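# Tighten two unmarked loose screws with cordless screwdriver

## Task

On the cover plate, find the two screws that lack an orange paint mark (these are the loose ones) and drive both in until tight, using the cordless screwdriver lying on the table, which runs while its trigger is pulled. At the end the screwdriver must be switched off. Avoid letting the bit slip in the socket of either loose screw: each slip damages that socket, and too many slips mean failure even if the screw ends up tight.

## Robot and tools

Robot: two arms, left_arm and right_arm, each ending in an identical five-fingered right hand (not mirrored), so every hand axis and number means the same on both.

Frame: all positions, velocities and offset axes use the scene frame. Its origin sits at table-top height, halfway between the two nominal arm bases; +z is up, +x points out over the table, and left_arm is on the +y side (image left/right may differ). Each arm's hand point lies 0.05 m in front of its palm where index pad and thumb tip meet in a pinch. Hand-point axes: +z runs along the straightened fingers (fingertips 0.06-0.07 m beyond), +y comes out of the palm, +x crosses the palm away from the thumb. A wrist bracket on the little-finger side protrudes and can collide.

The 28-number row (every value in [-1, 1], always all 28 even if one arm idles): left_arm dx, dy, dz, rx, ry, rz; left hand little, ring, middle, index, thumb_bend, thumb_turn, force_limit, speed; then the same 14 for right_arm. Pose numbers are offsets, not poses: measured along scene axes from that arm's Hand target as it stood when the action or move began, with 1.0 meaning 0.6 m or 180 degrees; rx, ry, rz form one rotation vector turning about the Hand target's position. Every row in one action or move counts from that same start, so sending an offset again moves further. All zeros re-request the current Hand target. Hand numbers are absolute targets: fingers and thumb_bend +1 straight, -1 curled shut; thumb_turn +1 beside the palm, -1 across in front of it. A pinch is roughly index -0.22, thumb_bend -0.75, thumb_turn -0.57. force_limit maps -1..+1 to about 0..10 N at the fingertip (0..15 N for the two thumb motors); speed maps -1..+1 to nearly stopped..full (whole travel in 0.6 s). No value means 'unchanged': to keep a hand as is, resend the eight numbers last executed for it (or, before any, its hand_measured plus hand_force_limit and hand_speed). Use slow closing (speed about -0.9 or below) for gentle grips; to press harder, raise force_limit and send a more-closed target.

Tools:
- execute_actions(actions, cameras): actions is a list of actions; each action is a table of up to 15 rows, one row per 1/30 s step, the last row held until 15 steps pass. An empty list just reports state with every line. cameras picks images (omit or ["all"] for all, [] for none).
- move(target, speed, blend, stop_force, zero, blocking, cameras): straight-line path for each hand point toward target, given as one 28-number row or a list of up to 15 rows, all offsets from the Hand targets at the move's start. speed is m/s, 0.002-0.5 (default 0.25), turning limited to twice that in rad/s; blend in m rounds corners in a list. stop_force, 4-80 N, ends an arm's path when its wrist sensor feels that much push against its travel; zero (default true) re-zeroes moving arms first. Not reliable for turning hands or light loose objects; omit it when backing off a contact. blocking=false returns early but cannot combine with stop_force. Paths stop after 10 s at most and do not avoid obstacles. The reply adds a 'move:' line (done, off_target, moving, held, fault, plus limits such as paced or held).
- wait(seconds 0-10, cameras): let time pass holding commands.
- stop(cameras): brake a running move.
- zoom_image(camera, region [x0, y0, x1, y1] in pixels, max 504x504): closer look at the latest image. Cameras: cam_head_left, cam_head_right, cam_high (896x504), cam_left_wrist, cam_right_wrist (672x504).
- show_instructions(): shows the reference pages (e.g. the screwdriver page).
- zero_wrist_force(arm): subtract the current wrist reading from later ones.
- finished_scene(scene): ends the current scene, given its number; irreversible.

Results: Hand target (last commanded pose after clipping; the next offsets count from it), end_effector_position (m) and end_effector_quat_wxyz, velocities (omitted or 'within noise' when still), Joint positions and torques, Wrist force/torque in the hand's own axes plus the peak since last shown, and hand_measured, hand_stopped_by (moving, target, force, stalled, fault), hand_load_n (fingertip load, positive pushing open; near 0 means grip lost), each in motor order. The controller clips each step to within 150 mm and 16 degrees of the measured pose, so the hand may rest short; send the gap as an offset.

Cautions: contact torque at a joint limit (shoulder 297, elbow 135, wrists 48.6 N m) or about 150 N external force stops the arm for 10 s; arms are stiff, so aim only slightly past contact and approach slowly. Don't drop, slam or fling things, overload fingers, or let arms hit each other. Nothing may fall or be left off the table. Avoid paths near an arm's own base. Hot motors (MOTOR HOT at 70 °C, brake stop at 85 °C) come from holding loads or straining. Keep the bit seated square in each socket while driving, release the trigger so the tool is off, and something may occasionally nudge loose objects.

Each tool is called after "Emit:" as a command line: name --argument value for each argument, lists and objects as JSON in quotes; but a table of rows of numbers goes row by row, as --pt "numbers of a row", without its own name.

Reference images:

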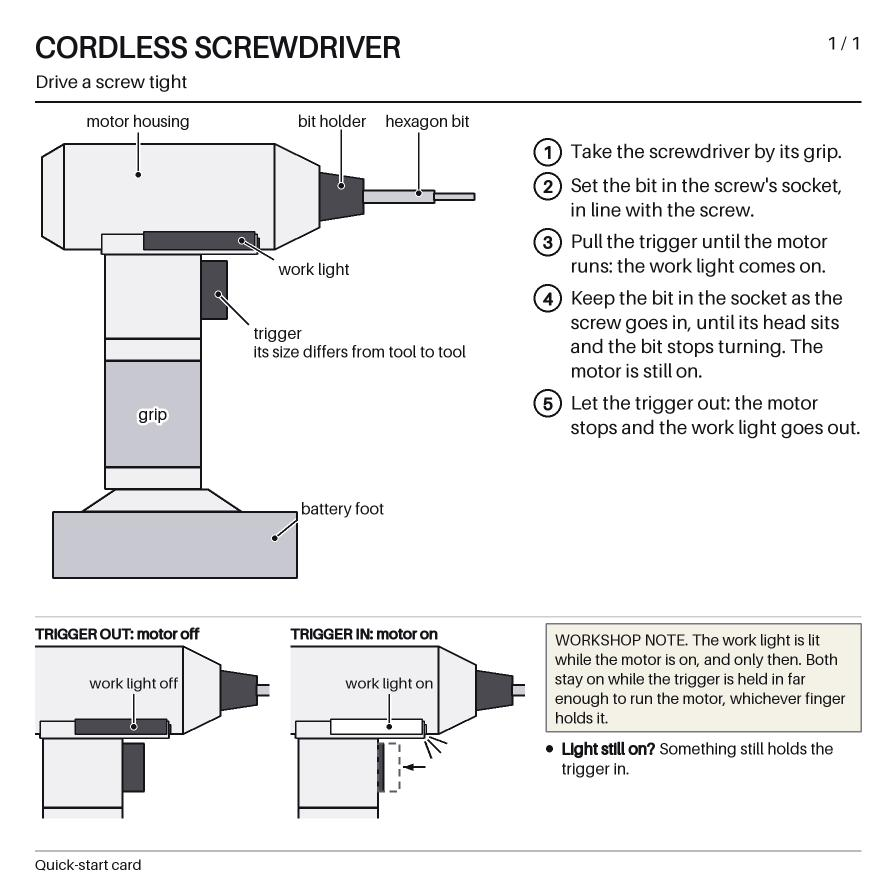

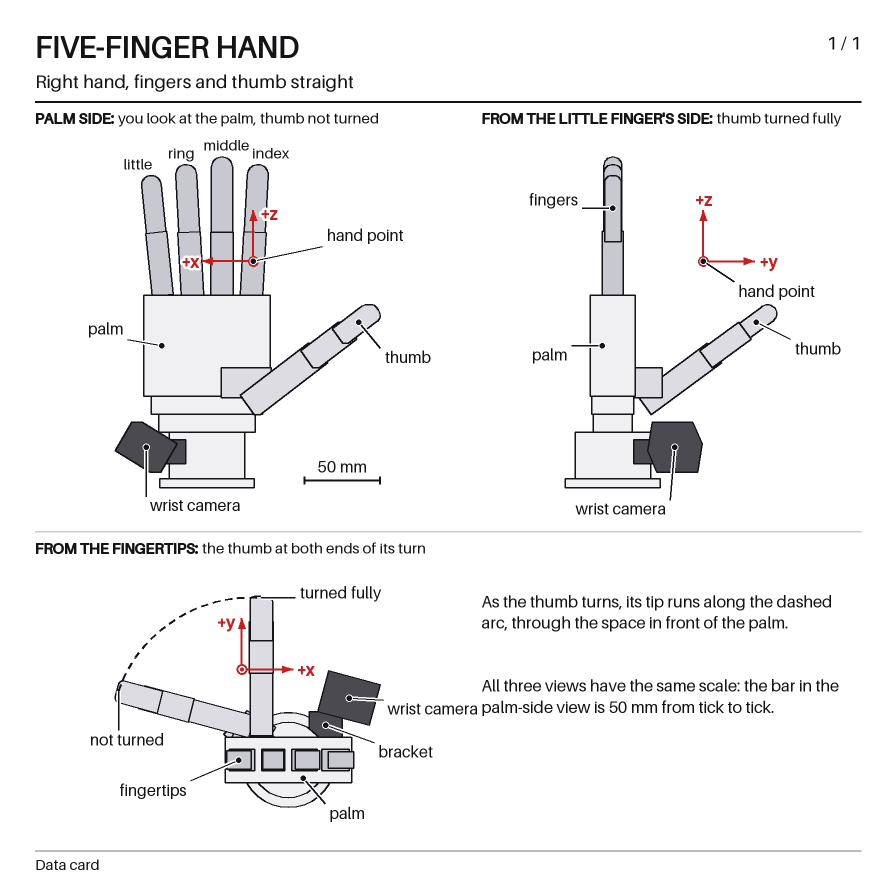

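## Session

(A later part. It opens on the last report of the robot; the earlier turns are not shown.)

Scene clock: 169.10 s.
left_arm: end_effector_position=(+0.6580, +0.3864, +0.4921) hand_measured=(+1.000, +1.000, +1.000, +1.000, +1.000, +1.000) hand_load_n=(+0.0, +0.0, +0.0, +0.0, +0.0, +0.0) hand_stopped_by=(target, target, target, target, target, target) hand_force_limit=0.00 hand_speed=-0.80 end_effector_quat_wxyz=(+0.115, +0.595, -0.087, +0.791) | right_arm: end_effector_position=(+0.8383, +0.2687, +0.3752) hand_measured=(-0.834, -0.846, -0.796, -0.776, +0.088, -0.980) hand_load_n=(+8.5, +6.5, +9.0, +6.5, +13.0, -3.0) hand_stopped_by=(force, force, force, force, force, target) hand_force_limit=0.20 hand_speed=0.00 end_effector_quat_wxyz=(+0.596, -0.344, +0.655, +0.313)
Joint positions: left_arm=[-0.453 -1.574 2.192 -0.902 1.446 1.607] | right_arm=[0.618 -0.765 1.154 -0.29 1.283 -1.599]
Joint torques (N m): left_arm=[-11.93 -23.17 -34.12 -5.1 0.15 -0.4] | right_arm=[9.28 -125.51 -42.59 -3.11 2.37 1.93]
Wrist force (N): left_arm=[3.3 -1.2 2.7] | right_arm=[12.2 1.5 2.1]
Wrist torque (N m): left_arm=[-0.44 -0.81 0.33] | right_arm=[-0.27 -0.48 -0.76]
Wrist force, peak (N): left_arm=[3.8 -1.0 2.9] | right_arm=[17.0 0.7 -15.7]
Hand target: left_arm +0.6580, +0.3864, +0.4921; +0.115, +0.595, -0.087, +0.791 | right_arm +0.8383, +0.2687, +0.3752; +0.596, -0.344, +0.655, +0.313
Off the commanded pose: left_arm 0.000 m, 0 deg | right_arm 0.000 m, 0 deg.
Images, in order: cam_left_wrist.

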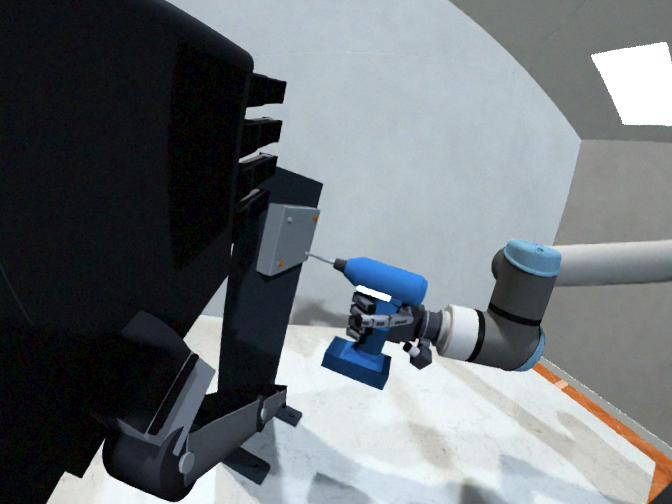

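Emit:
execute_actions --actions '[[[0,0,0,0,0,0,1,1,1,1,1,1,0,-0.8,0.0002,0.00028,0,0,0,0,-1,-1,-0.98,-0.9,-1,-0.98,0.2,0],[0,0,0,0,0,0,1,1,1,1,1,1,0,-0.8,0.0004,0.00056,0,0,0,0,-1,-1,-0.98,-0.9,-1,-0.98,0.2,0]]]' --cameras '["cam_left_wrist"]'

Emit:
zoom_image --camera "cam_left_wrist" --region '[270, 200, 390, 290]'

Scene clock: 170.00 s.
left_arm: end_effector_position=(+0.6580, +0.3864, +0.4921) hand_measured=(+1.000, +1.000, +1.000, +1.000, +1.000, +1.000) hand_load_n=(+0.0, +0.0, +0.0, +0.0, +0.0, -0.5) hand_stopped_by=(target, target, target, target, target, target) hand_force_limit=0.00 hand_speed=-0.80 end_effector_quat_wxyz=(+0.115, +0.595, -0.087, +0.791) | right_arm: end_effector_position=(+0.8386, +0.2690, +0.3752) hand_measured=(-0.834, -0.846, -0.796, -0.776, +0.088, -0.980) hand_load_n=(+9.0, +6.5, +9.0, +7.0, +13.5, -3.5) hand_stopped_by=(force, force, force, force, force, target) hand_force_limit=0.20 hand_speed=0.00 end_effector_quat_wxyz=(+0.596, -0.344, +0.655, +0.313)
Joint positions: left_arm=[-0.453 -1.574 2.192 -0.902 1.446 1.607] | right_arm=[0.618 -0.764 1.152 -0.29 1.283 -1.599]
Joint torques (N m): left_arm=[-12.98 -21.08 -32.77 -5.09 -0.14 -0.97] | right_arm=[13.27 -117.12 -60.76 -8.28 3.06 2.33]
Wrist force (N): left_arm=[3.4 -1.2 2.8] | right_arm=[17.1 1.0 -20.2]
Wrist torque (N m): left_arm=[-0.45 -0.84 0.33] | right_arm=[0.54 -1.17 -0.58]
Wrist force, peak (N): left_arm=[3.5 -1.1 3.2] | right_arm=[17.1 1.0 -20.2]
Hand target: left_arm +0.6580, +0.3864, +0.4921; +0.115, +0.595, -0.087, +0.791 | right_arm +0.8386, +0.2690, +0.3752; +0.596, -0.344, +0.655, +0.313
Off the commanded pose: left_arm 0.000 m, 0 deg | right_arm 0.000 m, 0 deg.
Images, in order: cam_left_wrist.

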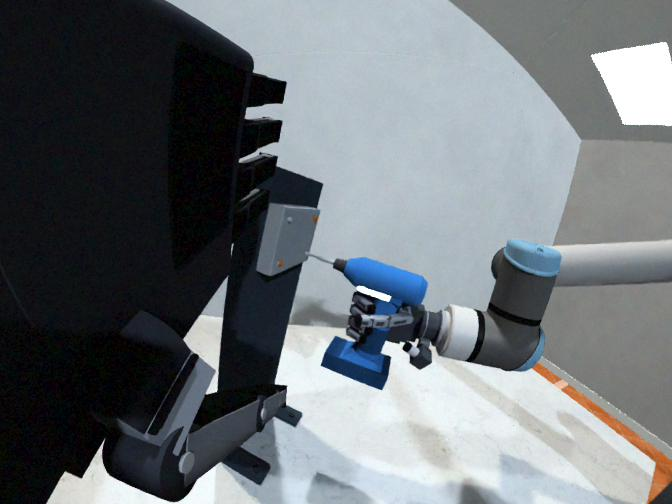

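Scaled by 4.200 from the camera's 672x504 image, which has a finer 960x720 frame.

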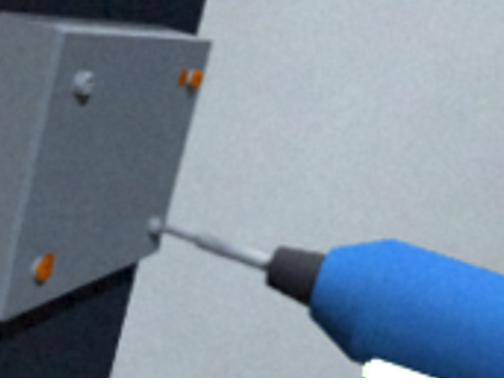

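Emit:
execute_actions --actions '[[[0,0,0,0,0,0,1,1,1,1,1,1,0,-0.8,0,0,0,0,0,0,-1,-1,-0.98,-0.45,-1,-0.98,0.2,0],[0,0,0,0,0,0,1,1,1,1,1,1,0,-0.8,0,0,0,0,0,0,-1,-1,-0.98,-0.45,-1,-0.98,0.2,0],[0,0,0,0,0,0,1,1,1,1,1,1,0,-0.8,0,0,0,0,0,0,-1,-1,-0.98,-0.45,-1,-0.98,0.2,0],[0,0,0,0,0,0,1,1,1,1,1,1,0,-0.8,0,0,0,0,0,0,-1,-1,-0.98,-0.45,-1,-0.98,0.2,0],[0,0,0,0,0,0,1,1,1,1,1,1,0,-0.8,0,0,0,0,0,0,-1,-1,-0.98,-0.45,-1,-0.98,0.2,0],[0,0,0,0,0,0,1,1,1,1,1,1,0,-0.8,-0.0002,-0.0003,0,0,0,0,-1,-1,-0.98,-0.45,-1,-0.98,0.2,0]]]' --cameras '["cam_left_wrist"]'

Emit:
move --pt "0 0 0 0 0 0 1 1 1 1 1 1 0 -0.8 -0.0116 -0.0163 0 0 0 0 -1 -1 -0.98 -0.45 -1 -0.98 0.2 0" --pt "0 0 0 0 0 0 1 1 1 1 1 1 0 -0.8 -0.1158 -0.163 0 0 0 0 -1 -1 -0.98 -0.45 -1 -0.98 0.2 0" --pt "0 0 0 0 0 0 1 1 1 1 1 1 0 -0.8 -0.1158 -0.163 -0.36 0 0 0 -1 -1 -0.98 -0.45 -1 -0.98 0.2 0" --speed '[0.03,0.12,0.15]' --blend '[0,0.02,0]'

Emit:
zoom_image --camera "cam_left_wrist" --region '[270, 200, 390, 290]'

Scene clock: 171.10 s.
Wrist force, peak (N): left_arm=[3.9 -1.1 2.8] | right_arm=[17.8 1.0 -21.3]
Off the commanded pose: left_arm 0.000 m, 0 deg | right_arm 0.000 m, 0 deg.
Images, in order: cam_left_wrist.

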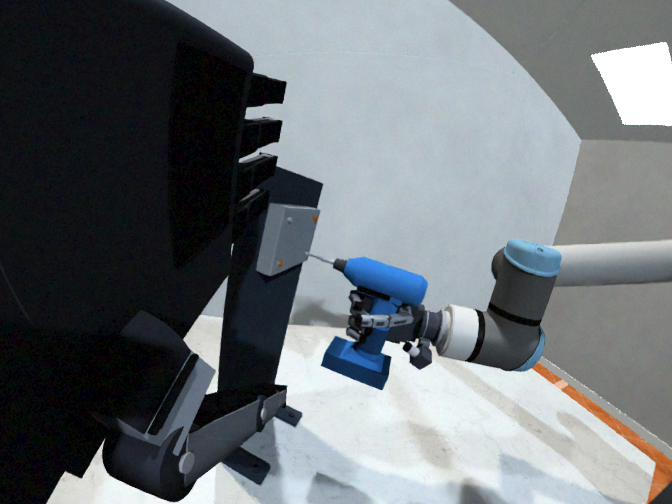

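Scene clock: 174.27 s.
left_arm: end_effector_position=(+0.6580, +0.3864, +0.4921) hand_measured=(+1.000, +1.000, +1.000, +1.000, +1.000, +1.000) hand_load_n=(+0.0, +0.0, +0.0, +0.0, +0.0, +0.0) hand_stopped_by=(target, target, target, target, target, target) hand_force_limit=0.00 hand_speed=-0.80 end_effector_quat_wxyz=(+0.115, +0.595, -0.087, +0.791) | right_arm: end_effector_position=(+0.7690, +0.1710, +0.1593) hand_measured=(-0.834, -0.846, -0.796, -0.450, +0.088, -0.980) hand_load_n=(+8.5, +6.5, +9.5, +0.0, +13.0, -3.0) hand_stopped_by=(force, force, force, target, force, target) hand_force_limit=0.20 hand_speed=0.00 end_effector_quat_wxyz=(+0.596, -0.344, +0.655, +0.313)
Joint positions: left_arm=[-0.453 -1.574 2.192 -0.902 1.446 1.607] | right_arm=[0.579 -0.727 1.542 -0.715 1.245 -1.603]
Joint torques (N m): left_arm=[-9.8 -17.83 -36.34 -5.6 0.09 -0.14] | right_arm=[12.63 -110.58 -40.29 -2.61 2.01 1.52]
Wrist force (N): left_arm=[3.4 -0.9 2.7] | right_arm=[11.1 -0.1 0.8]
Wrist torque (N m): left_arm=[-0.39 -0.83 0.34] | right_arm=[-0.15 -0.62 0.16]
Wrist force, peak (N): left_arm=[3.6 -0.9 3.1] | right_arm=[14.5 0.1 0.4]
Hand target: left_arm +0.6580, +0.3864, +0.4921; +0.115, +0.595, -0.087, +0.791 | right_arm +0.7690, +0.1710, +0.1592; +0.596, -0.344, +0.655, +0.313
Off the commanded pose: left_arm 0.000 m, 0 deg | right_arm 0.000 m, 0 deg.
move: done

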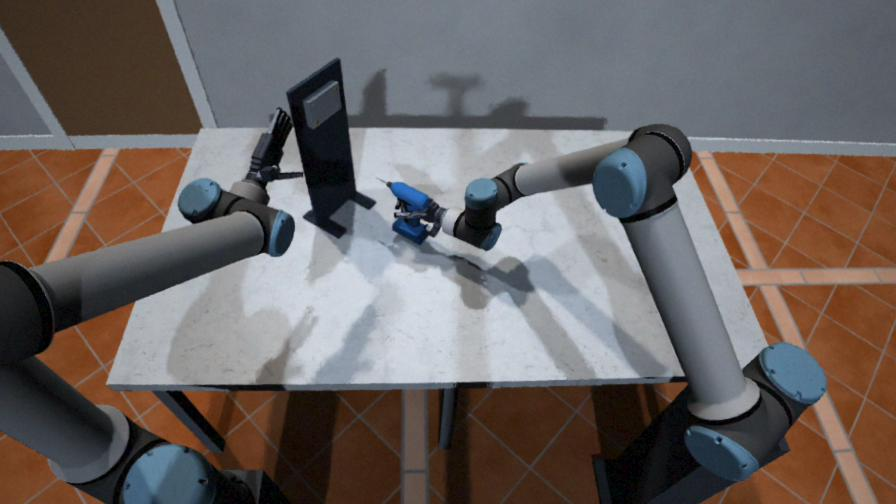

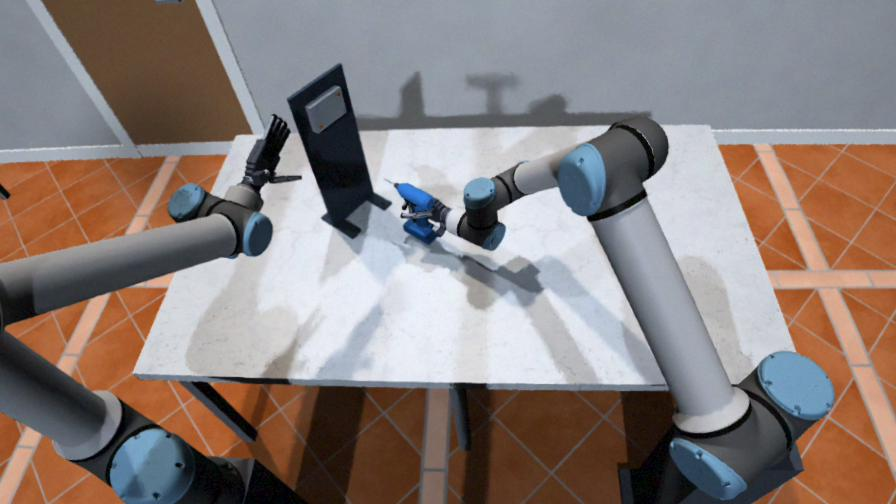

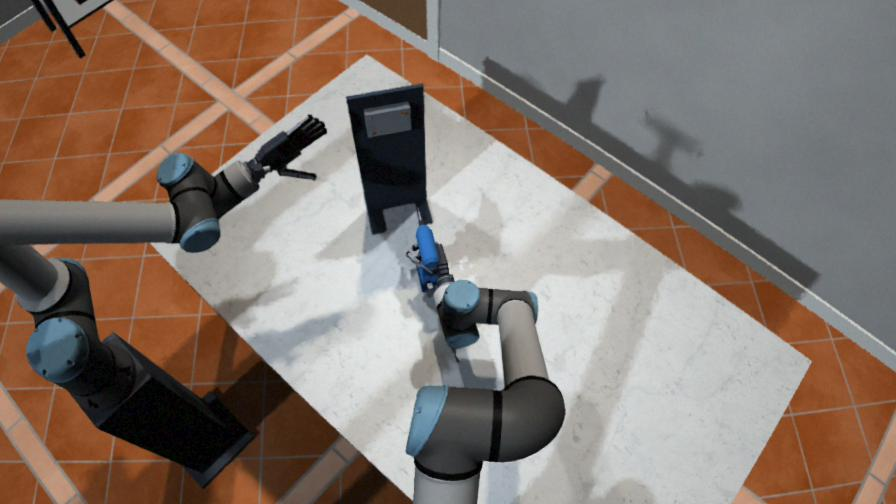

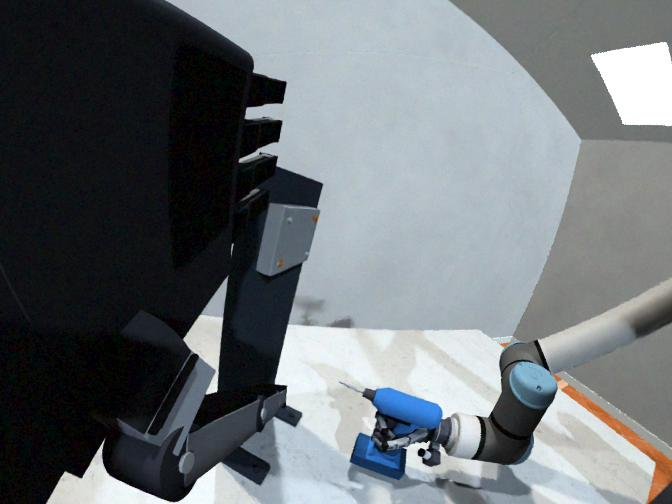

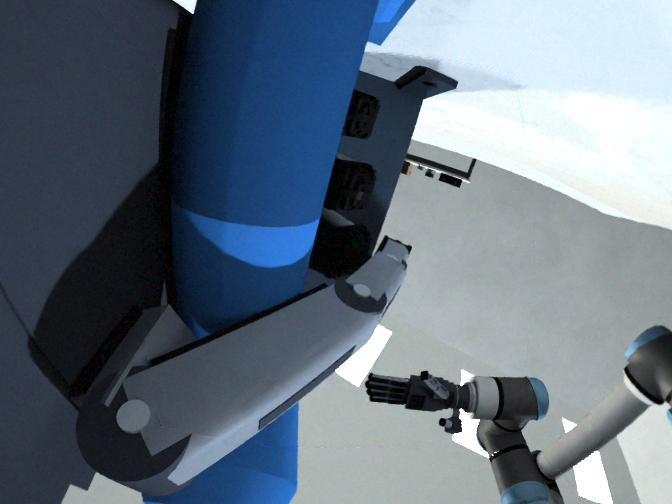

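Scaled by 4.200 from the camera's 672x504 image, which has a finer 960x720 frame.

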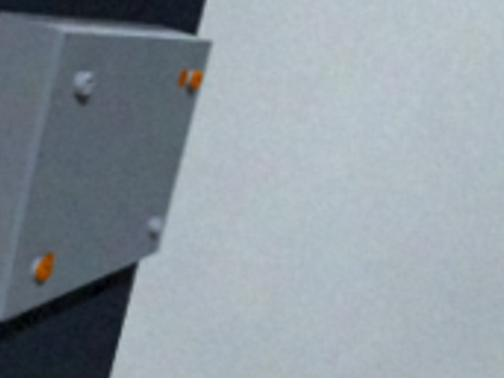

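Emit:
move --target '[0,0,0,0,0,0,1,1,1,1,1,1,0,-0.8,0,0,-0.07,0,0,0,-1,-1,-0.98,-0.45,-1,-0.98,0.2,0]' --speed 0.02 --stop_force 4 --cameras '["cam_left_wrist"]'

Emit:
zoom_image --camera "cam_left_wrist" --region '[270, 200, 330, 290]'

Emit:
zoom_image --camera "cam_left_wrist" --region '[320, 370, 480, 490]'

Scene clock: 176.77 s.
left_arm: end_effector_position=(+0.6580, +0.3864, +0.4921) hand_measured=(+1.000, +1.000, +1.000, +1.000, +1.000, +1.000) hand_load_n=(+0.0, +0.0, +0.0, +0.0, +0.0, +0.0) hand_stopped_by=(target, target, target, target, target, target) hand_force_limit=0.00 hand_speed=-0.80 end_effector_quat_wxyz=(+0.115, +0.595, -0.087, +0.791) | right_arm: end_effector_position=(+0.7690, +0.1710, +0.1300) hand_measured=(-0.834, -0.846, -0.796, -0.450, +0.088, -0.980) hand_load_n=(+8.5, +6.5, +10.0, +0.0, +13.0, -2.5) hand_stopped_by=(force, force, force, target, force, target) hand_force_limit=0.20 hand_speed=0.00 end_effector_quat_wxyz=(+0.596, -0.344, +0.655, +0.313)
Joint positions: left_arm=[-0.453 -1.574 2.192 -0.902 1.446 1.607] | right_arm=[0.579 -0.692 1.54 -0.748 1.245 -1.603]
Joint torques (N m): left_arm=[-14.54 -16.67 -33.84 -5.72 0.62 0.45] | right_arm=[8.29 -121.98 -27.82 -5.46 2.11 0.96]
Wrist force (N): left_arm=[3.3 -1.3 3.2] | right_arm=[9.6 -0.9 0.4]
Wrist torque (N m): left_arm=[-0.49 -0.83 0.33] | right_arm=[-0.20 -0.70 0.11]
Wrist force, peak (N): left_arm=[3.6 -1.3 3.2] | right_arm=[11.6 0.3 0.6]
Hand target: left_arm +0.6580, +0.3864, +0.4921; +0.115, +0.595, -0.087, +0.791 | right_arm +0.7690, +0.1710, +0.1300; +0.596, -0.344, +0.655, +0.313 (not the last commanded pose)
Off the commanded pose: left_arm 0.000 m, 0 deg | right_arm 0.013 m, 0 deg.
move: contact (right_arm)
Images, in order: cam_left_wrist.

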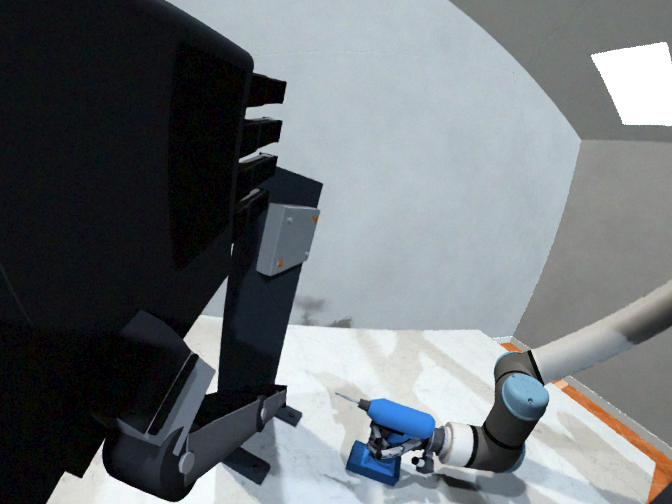

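Scaled by 5.600 from the camera's 672x504 image, which has a finer 960x720 frame.

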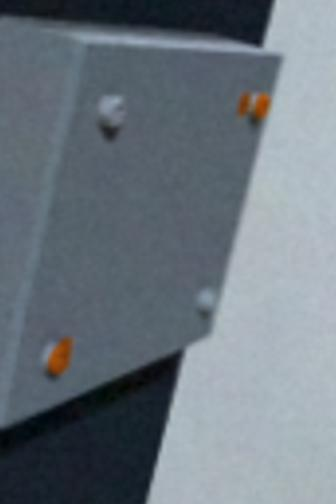

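Scaled by 3.150 from the camera's 672x504 image, which has a finer 960x720 frame.

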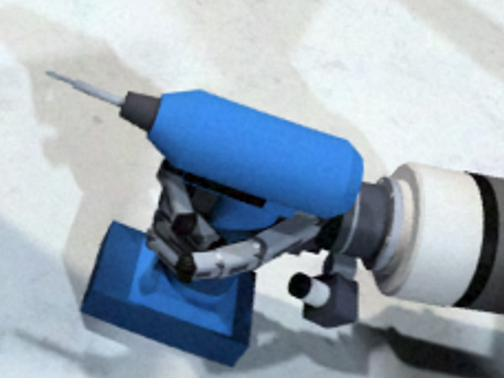

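Emit:
move --target '[0,0,0,0,0,0,1,1,1,1,1,1,0,-0.8,0,0,-0.01,0,0,0,-1,-1,-0.98,-0.45,-1,-0.98,0.2,0]' --speed 0.006 --stop_force 8 --cameras '[]'

Emit:
execute_actions --actions '[[[0,0,0,0,0,0,1,1,1,1,1,1,0,-0.8,0,0,0,0,0,0,-0.7,-0.7,-0.65,0,0.5,-1,0.2,-0.85]],[[0,0,0,0,0,0,1,1,1,1,1,1,0,-0.8,0,0,0,0,0,0,-0.7,-0.7,-0.65,0,0.5,-1,0.2,-0.85]],[[0,0,0,0,0,0,1,1,1,1,1,1,0,-0.8,0,0,0,0,0,0,-0.7,-0.7,-0.65,0,0.5,-1,0.2,-0.85]]]' --cameras '["cam_left_wrist"]'

Emit:
execute_actions --actions '[[[0,0,0,0,0,0,1,1,1,1,1,1,0,-0.8,0,0,0,0,0,0,1,1,1,1,1,-1,0.2,-0.4]],[[0,0,0,0,0,0,1,1,1,1,1,1,0,-0.8,0,0,0,0,0,0,1,1,1,1,1,-1,0.2,-0.4]],[[0,0,0,0,0,0,1,1,1,1,1,1,0,-0.8,0,0,0,0,0,0,1,1,1,1,1,-1,0.2,-0.4]],[[0,0,0,0,0,0,1,1,1,1,1,1,0,-0.8,0,0,0,0,0,0,1,1,1,1,1,-1,0.2,-0.4]]]'

Scene clock: 177.80 s.
Wrist force, peak (N): left_arm=[3.5 -1.3 3.0] | right_arm=[10.7 -0.8 -0.1]
Off the commanded pose: left_arm 0.000 m, 0 deg | right_arm 0.006 m, 0 deg.
move: contact (right_arm)

Scene clock: 180.70 s.
Wrist force, peak (N): left_arm=[3.5 -1.3 3.1] | right_arm=[10.8 -1.1 0.2]
Off the commanded pose: left_arm 0.000 m, 0 deg | right_arm 0.000 m, 0 deg.
Images, in order: cam_left_wrist.

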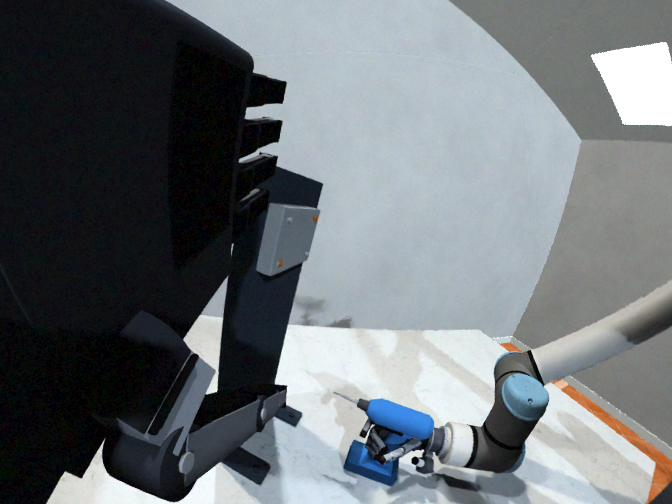

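Scene clock: 182.90 s.
left_arm: end_effector_position=(+0.6580, +0.3864, +0.4921) hand_measured=(+1.000, +1.000, +1.000, +1.000, +1.000, +1.000) hand_load_n=(+0.0, +0.0, +0.0, +0.0, +0.0, +0.0) hand_stopped_by=(target, target, target, target, target, target) hand_force_limit=0.00 hand_speed=-0.80 end_effector_quat_wxyz=(+0.115, +0.595, -0.087, +0.791) | right_arm: end_effector_position=(+0.7690, +0.1710, +0.1297) hand_measured=(+1.000, +1.000, +1.000, +1.000, +1.000, -1.000) hand_load_n=(+0.0, +0.0, +0.0, +0.0, +0.0, -0.5) hand_stopped_by=(target, target, target, target, target, target) hand_force_limit=0.20 hand_speed=-0.40 end_effector_quat_wxyz=(+0.596, -0.344, +0.655, +0.313)
Joint positions: left_arm=[-0.453 -1.574 2.192 -0.902 1.446 1.607] | right_arm=[0.579 -0.692 1.54 -0.749 1.245 -1.603]
Joint torques (N m): left_arm=[-12.09 -22.81 -35.76 -6.92 0.19 0.53] | right_arm=[8.55 -97.01 -33.49 -2.69 1.45 0.48]
Wrist force (N): left_arm=[3.2 -1.0 2.7] | right_arm=[1.9 -0.9 -0.7]
Wrist torque (N m): left_arm=[-0.41 -0.80 0.33] | right_arm=[-0.21 -0.21 -0.11]
Wrist force, peak (N): left_arm=[3.9 -1.5 2.9] | right_arm=[6.2 -1.2 -1.6]
Hand target: left_arm +0.6580, +0.3864, +0.4921; +0.115, +0.595, -0.087, +0.791 | right_arm +0.7690, +0.1710, +0.1297; +0.596, -0.344, +0.655, +0.313
Off the commanded pose: left_arm 0.000 m, 0 deg | right_arm 0.000 m, 0 deg.

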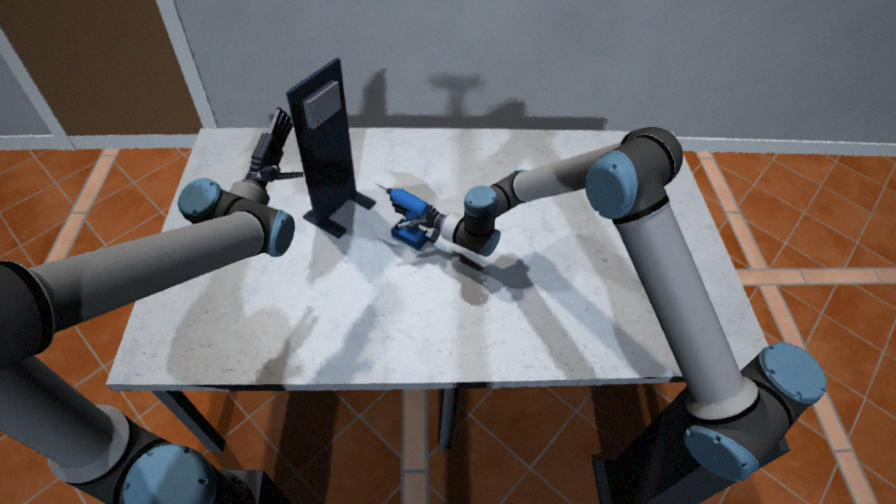

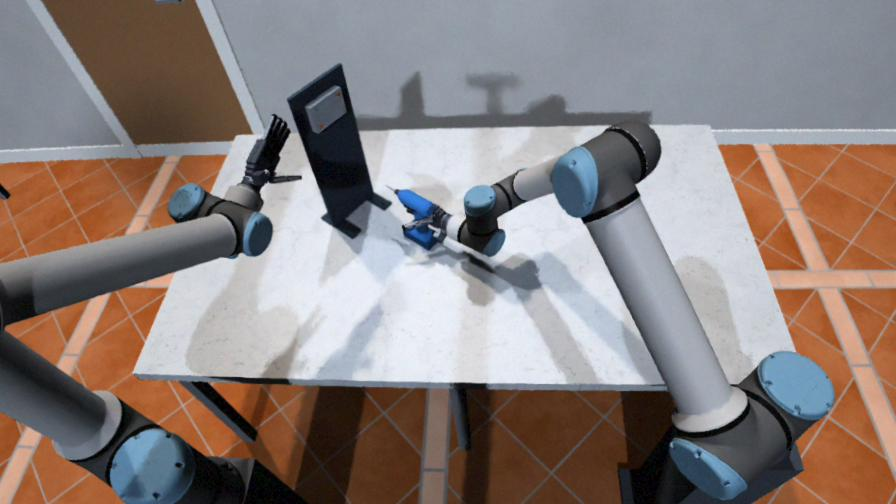

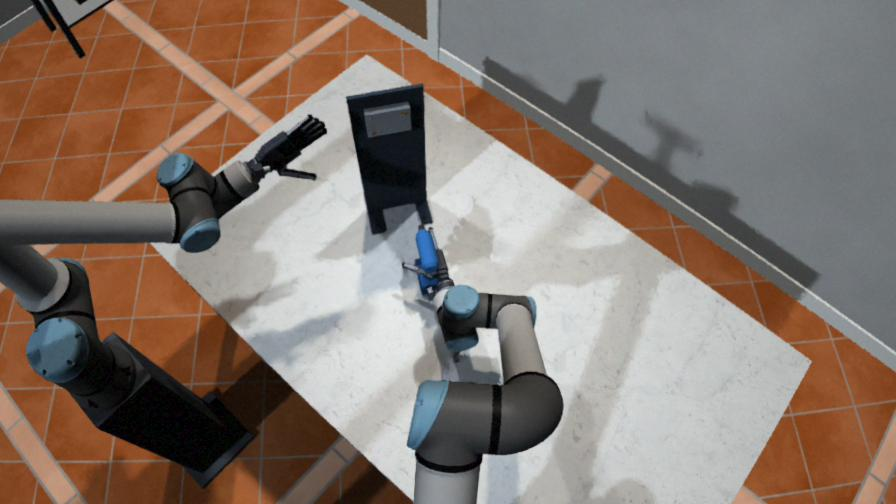

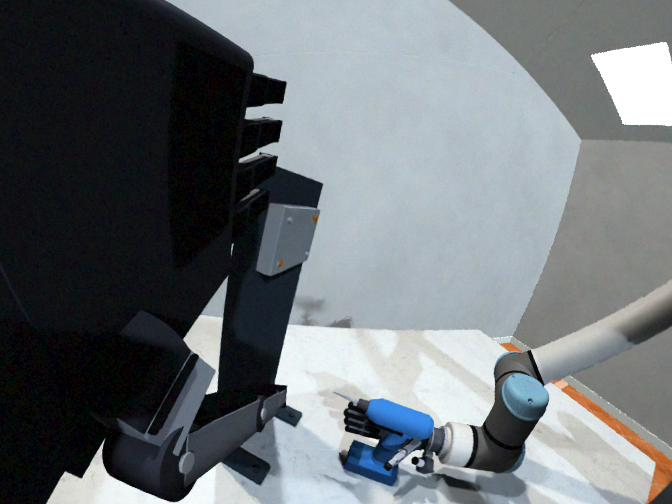

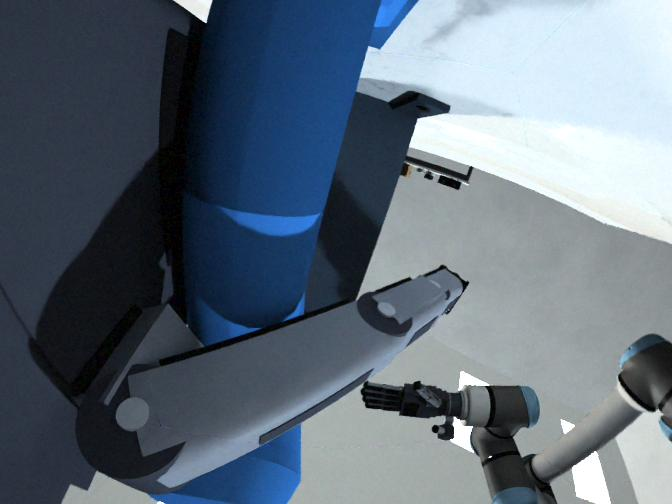

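Emit:
move --target '[0,0,0,0,0,0,1,1,1,1,1,1,0,-0.8,-0.151,-0.2187,0.0253,0,0,0,1,1,1,1,1,-1,0.2,-0.4]' --speed 0.1 --stop_force 8

Emit:
zoom_image --camera "cam_left_wrist" --region '[320, 370, 480, 490]'

Scene clock: 185.90 s.
left_arm: end_effector_position=(+0.6580, +0.3864, +0.4921) hand_measured=(+1.000, +1.000, +1.000, +1.000, +1.000, +1.000) hand_load_n=(+0.0, +0.0, +0.0, +0.0, +0.0, +0.0) hand_stopped_by=(target, target, target, target, target, target) hand_force_limit=0.00 hand_speed=-0.80 end_effector_quat_wxyz=(+0.115, +0.595, -0.087, +0.791) | right_arm: end_effector_position=(+0.6784, +0.0398, +0.1449) hand_measured=(+1.000, +1.000, +1.000, +1.000, +1.000, -1.000) hand_load_n=(+0.0, +0.0, +0.0, +0.0, +0.0, +0.0) hand_stopped_by=(target, target, target, target, target, target) hand_force_limit=0.20 hand_speed=-0.40 end_effector_quat_wxyz=(+0.596, -0.344, +0.655, +0.313)
Joint positions: left_arm=[-0.453 -1.574 2.192 -0.902 1.446 1.607] | right_arm=[0.504 -0.87 1.903 -0.931 1.17 -1.611]
Joint torques (N m): left_arm=[-11.32 -21.88 -37.33 -6.53 0.01 0.92] | right_arm=[13.18 -76.33 -18.24 -0.06 2.18 0.66]
Wrist force (N): left_arm=[3.5 -1.2 2.8] | right_arm=[1.7 -0.6 -1.1]
Wrist torque (N m): left_arm=[-0.44 -0.85 0.34] | right_arm=[-0.13 -0.17 -0.10]
Wrist force, peak (N): left_arm=[3.6 -1.2 3.5] | right_arm=[1.7 -0.8 -2.5]
Hand target: left_arm +0.6580, +0.3864, +0.4921; +0.115, +0.595, -0.087, +0.791 | right_arm +0.6784, +0.0398, +0.1449; +0.596, -0.344, +0.655, +0.313
Off the commanded pose: left_arm 0.000 m, 0 deg | right_arm 0.000 m, 0 deg.
move: done

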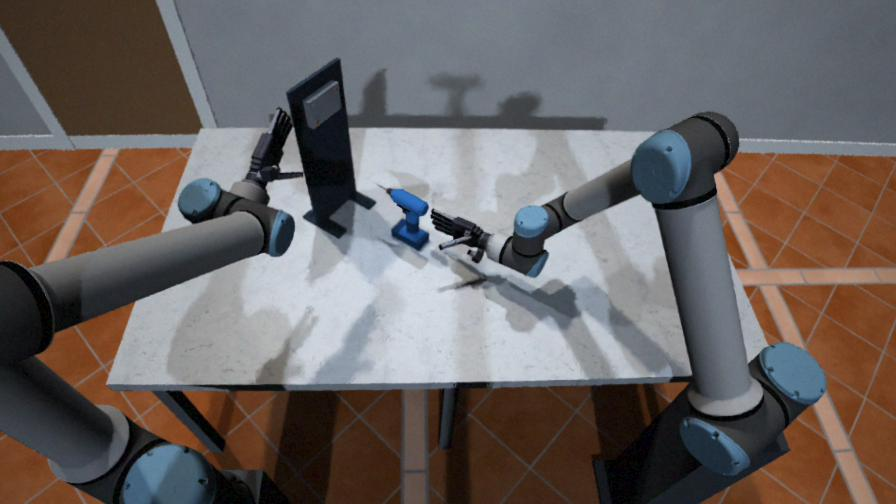

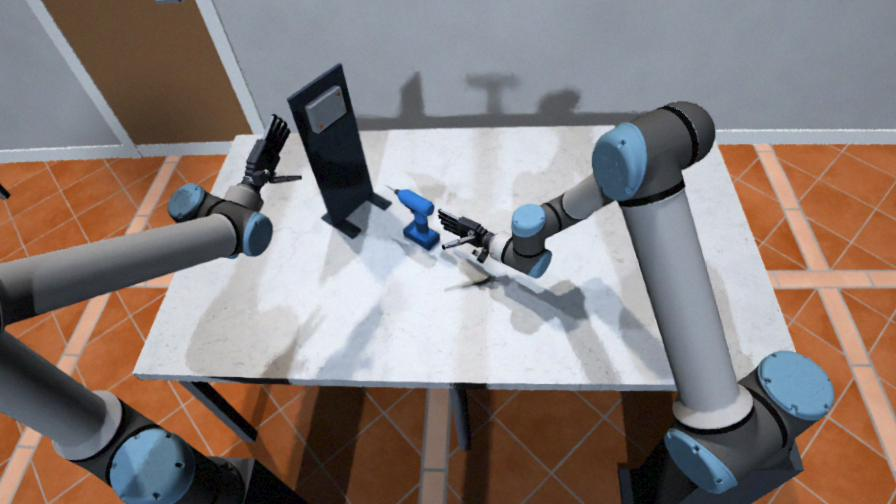

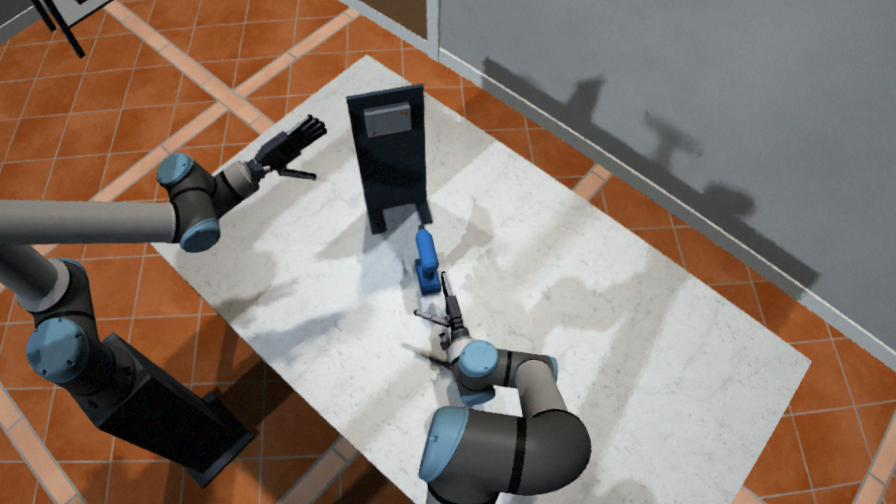

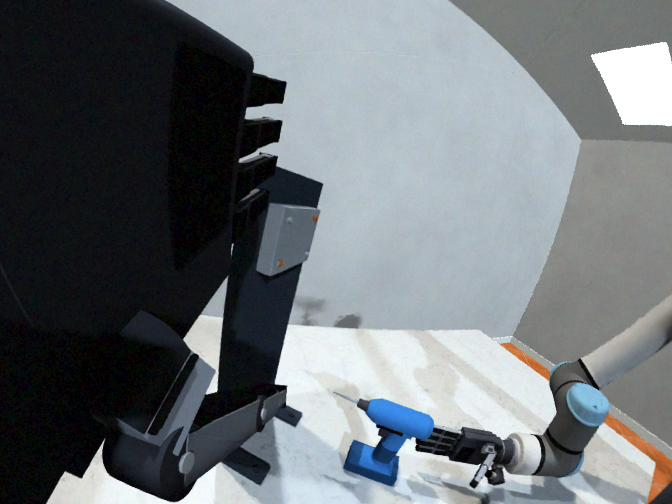

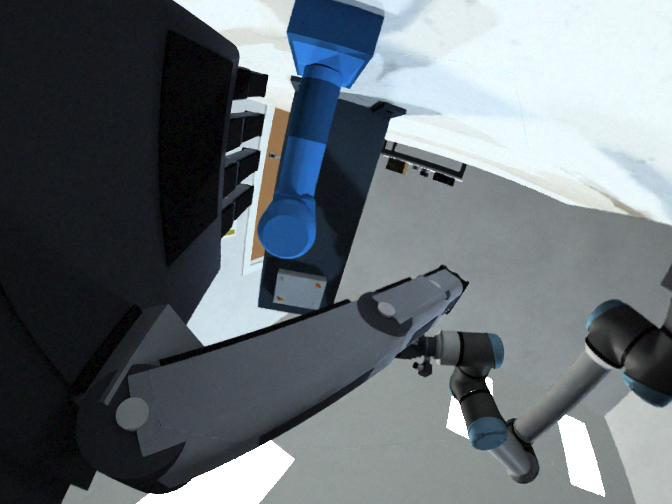

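Scaled by 3.150 from the camera's 672x504 image, which has a finer 960x720 frame.

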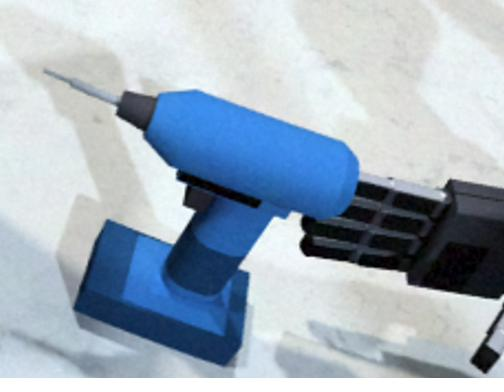

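Emit:
finished_scene --scene 2

The scene is finished: the task was done.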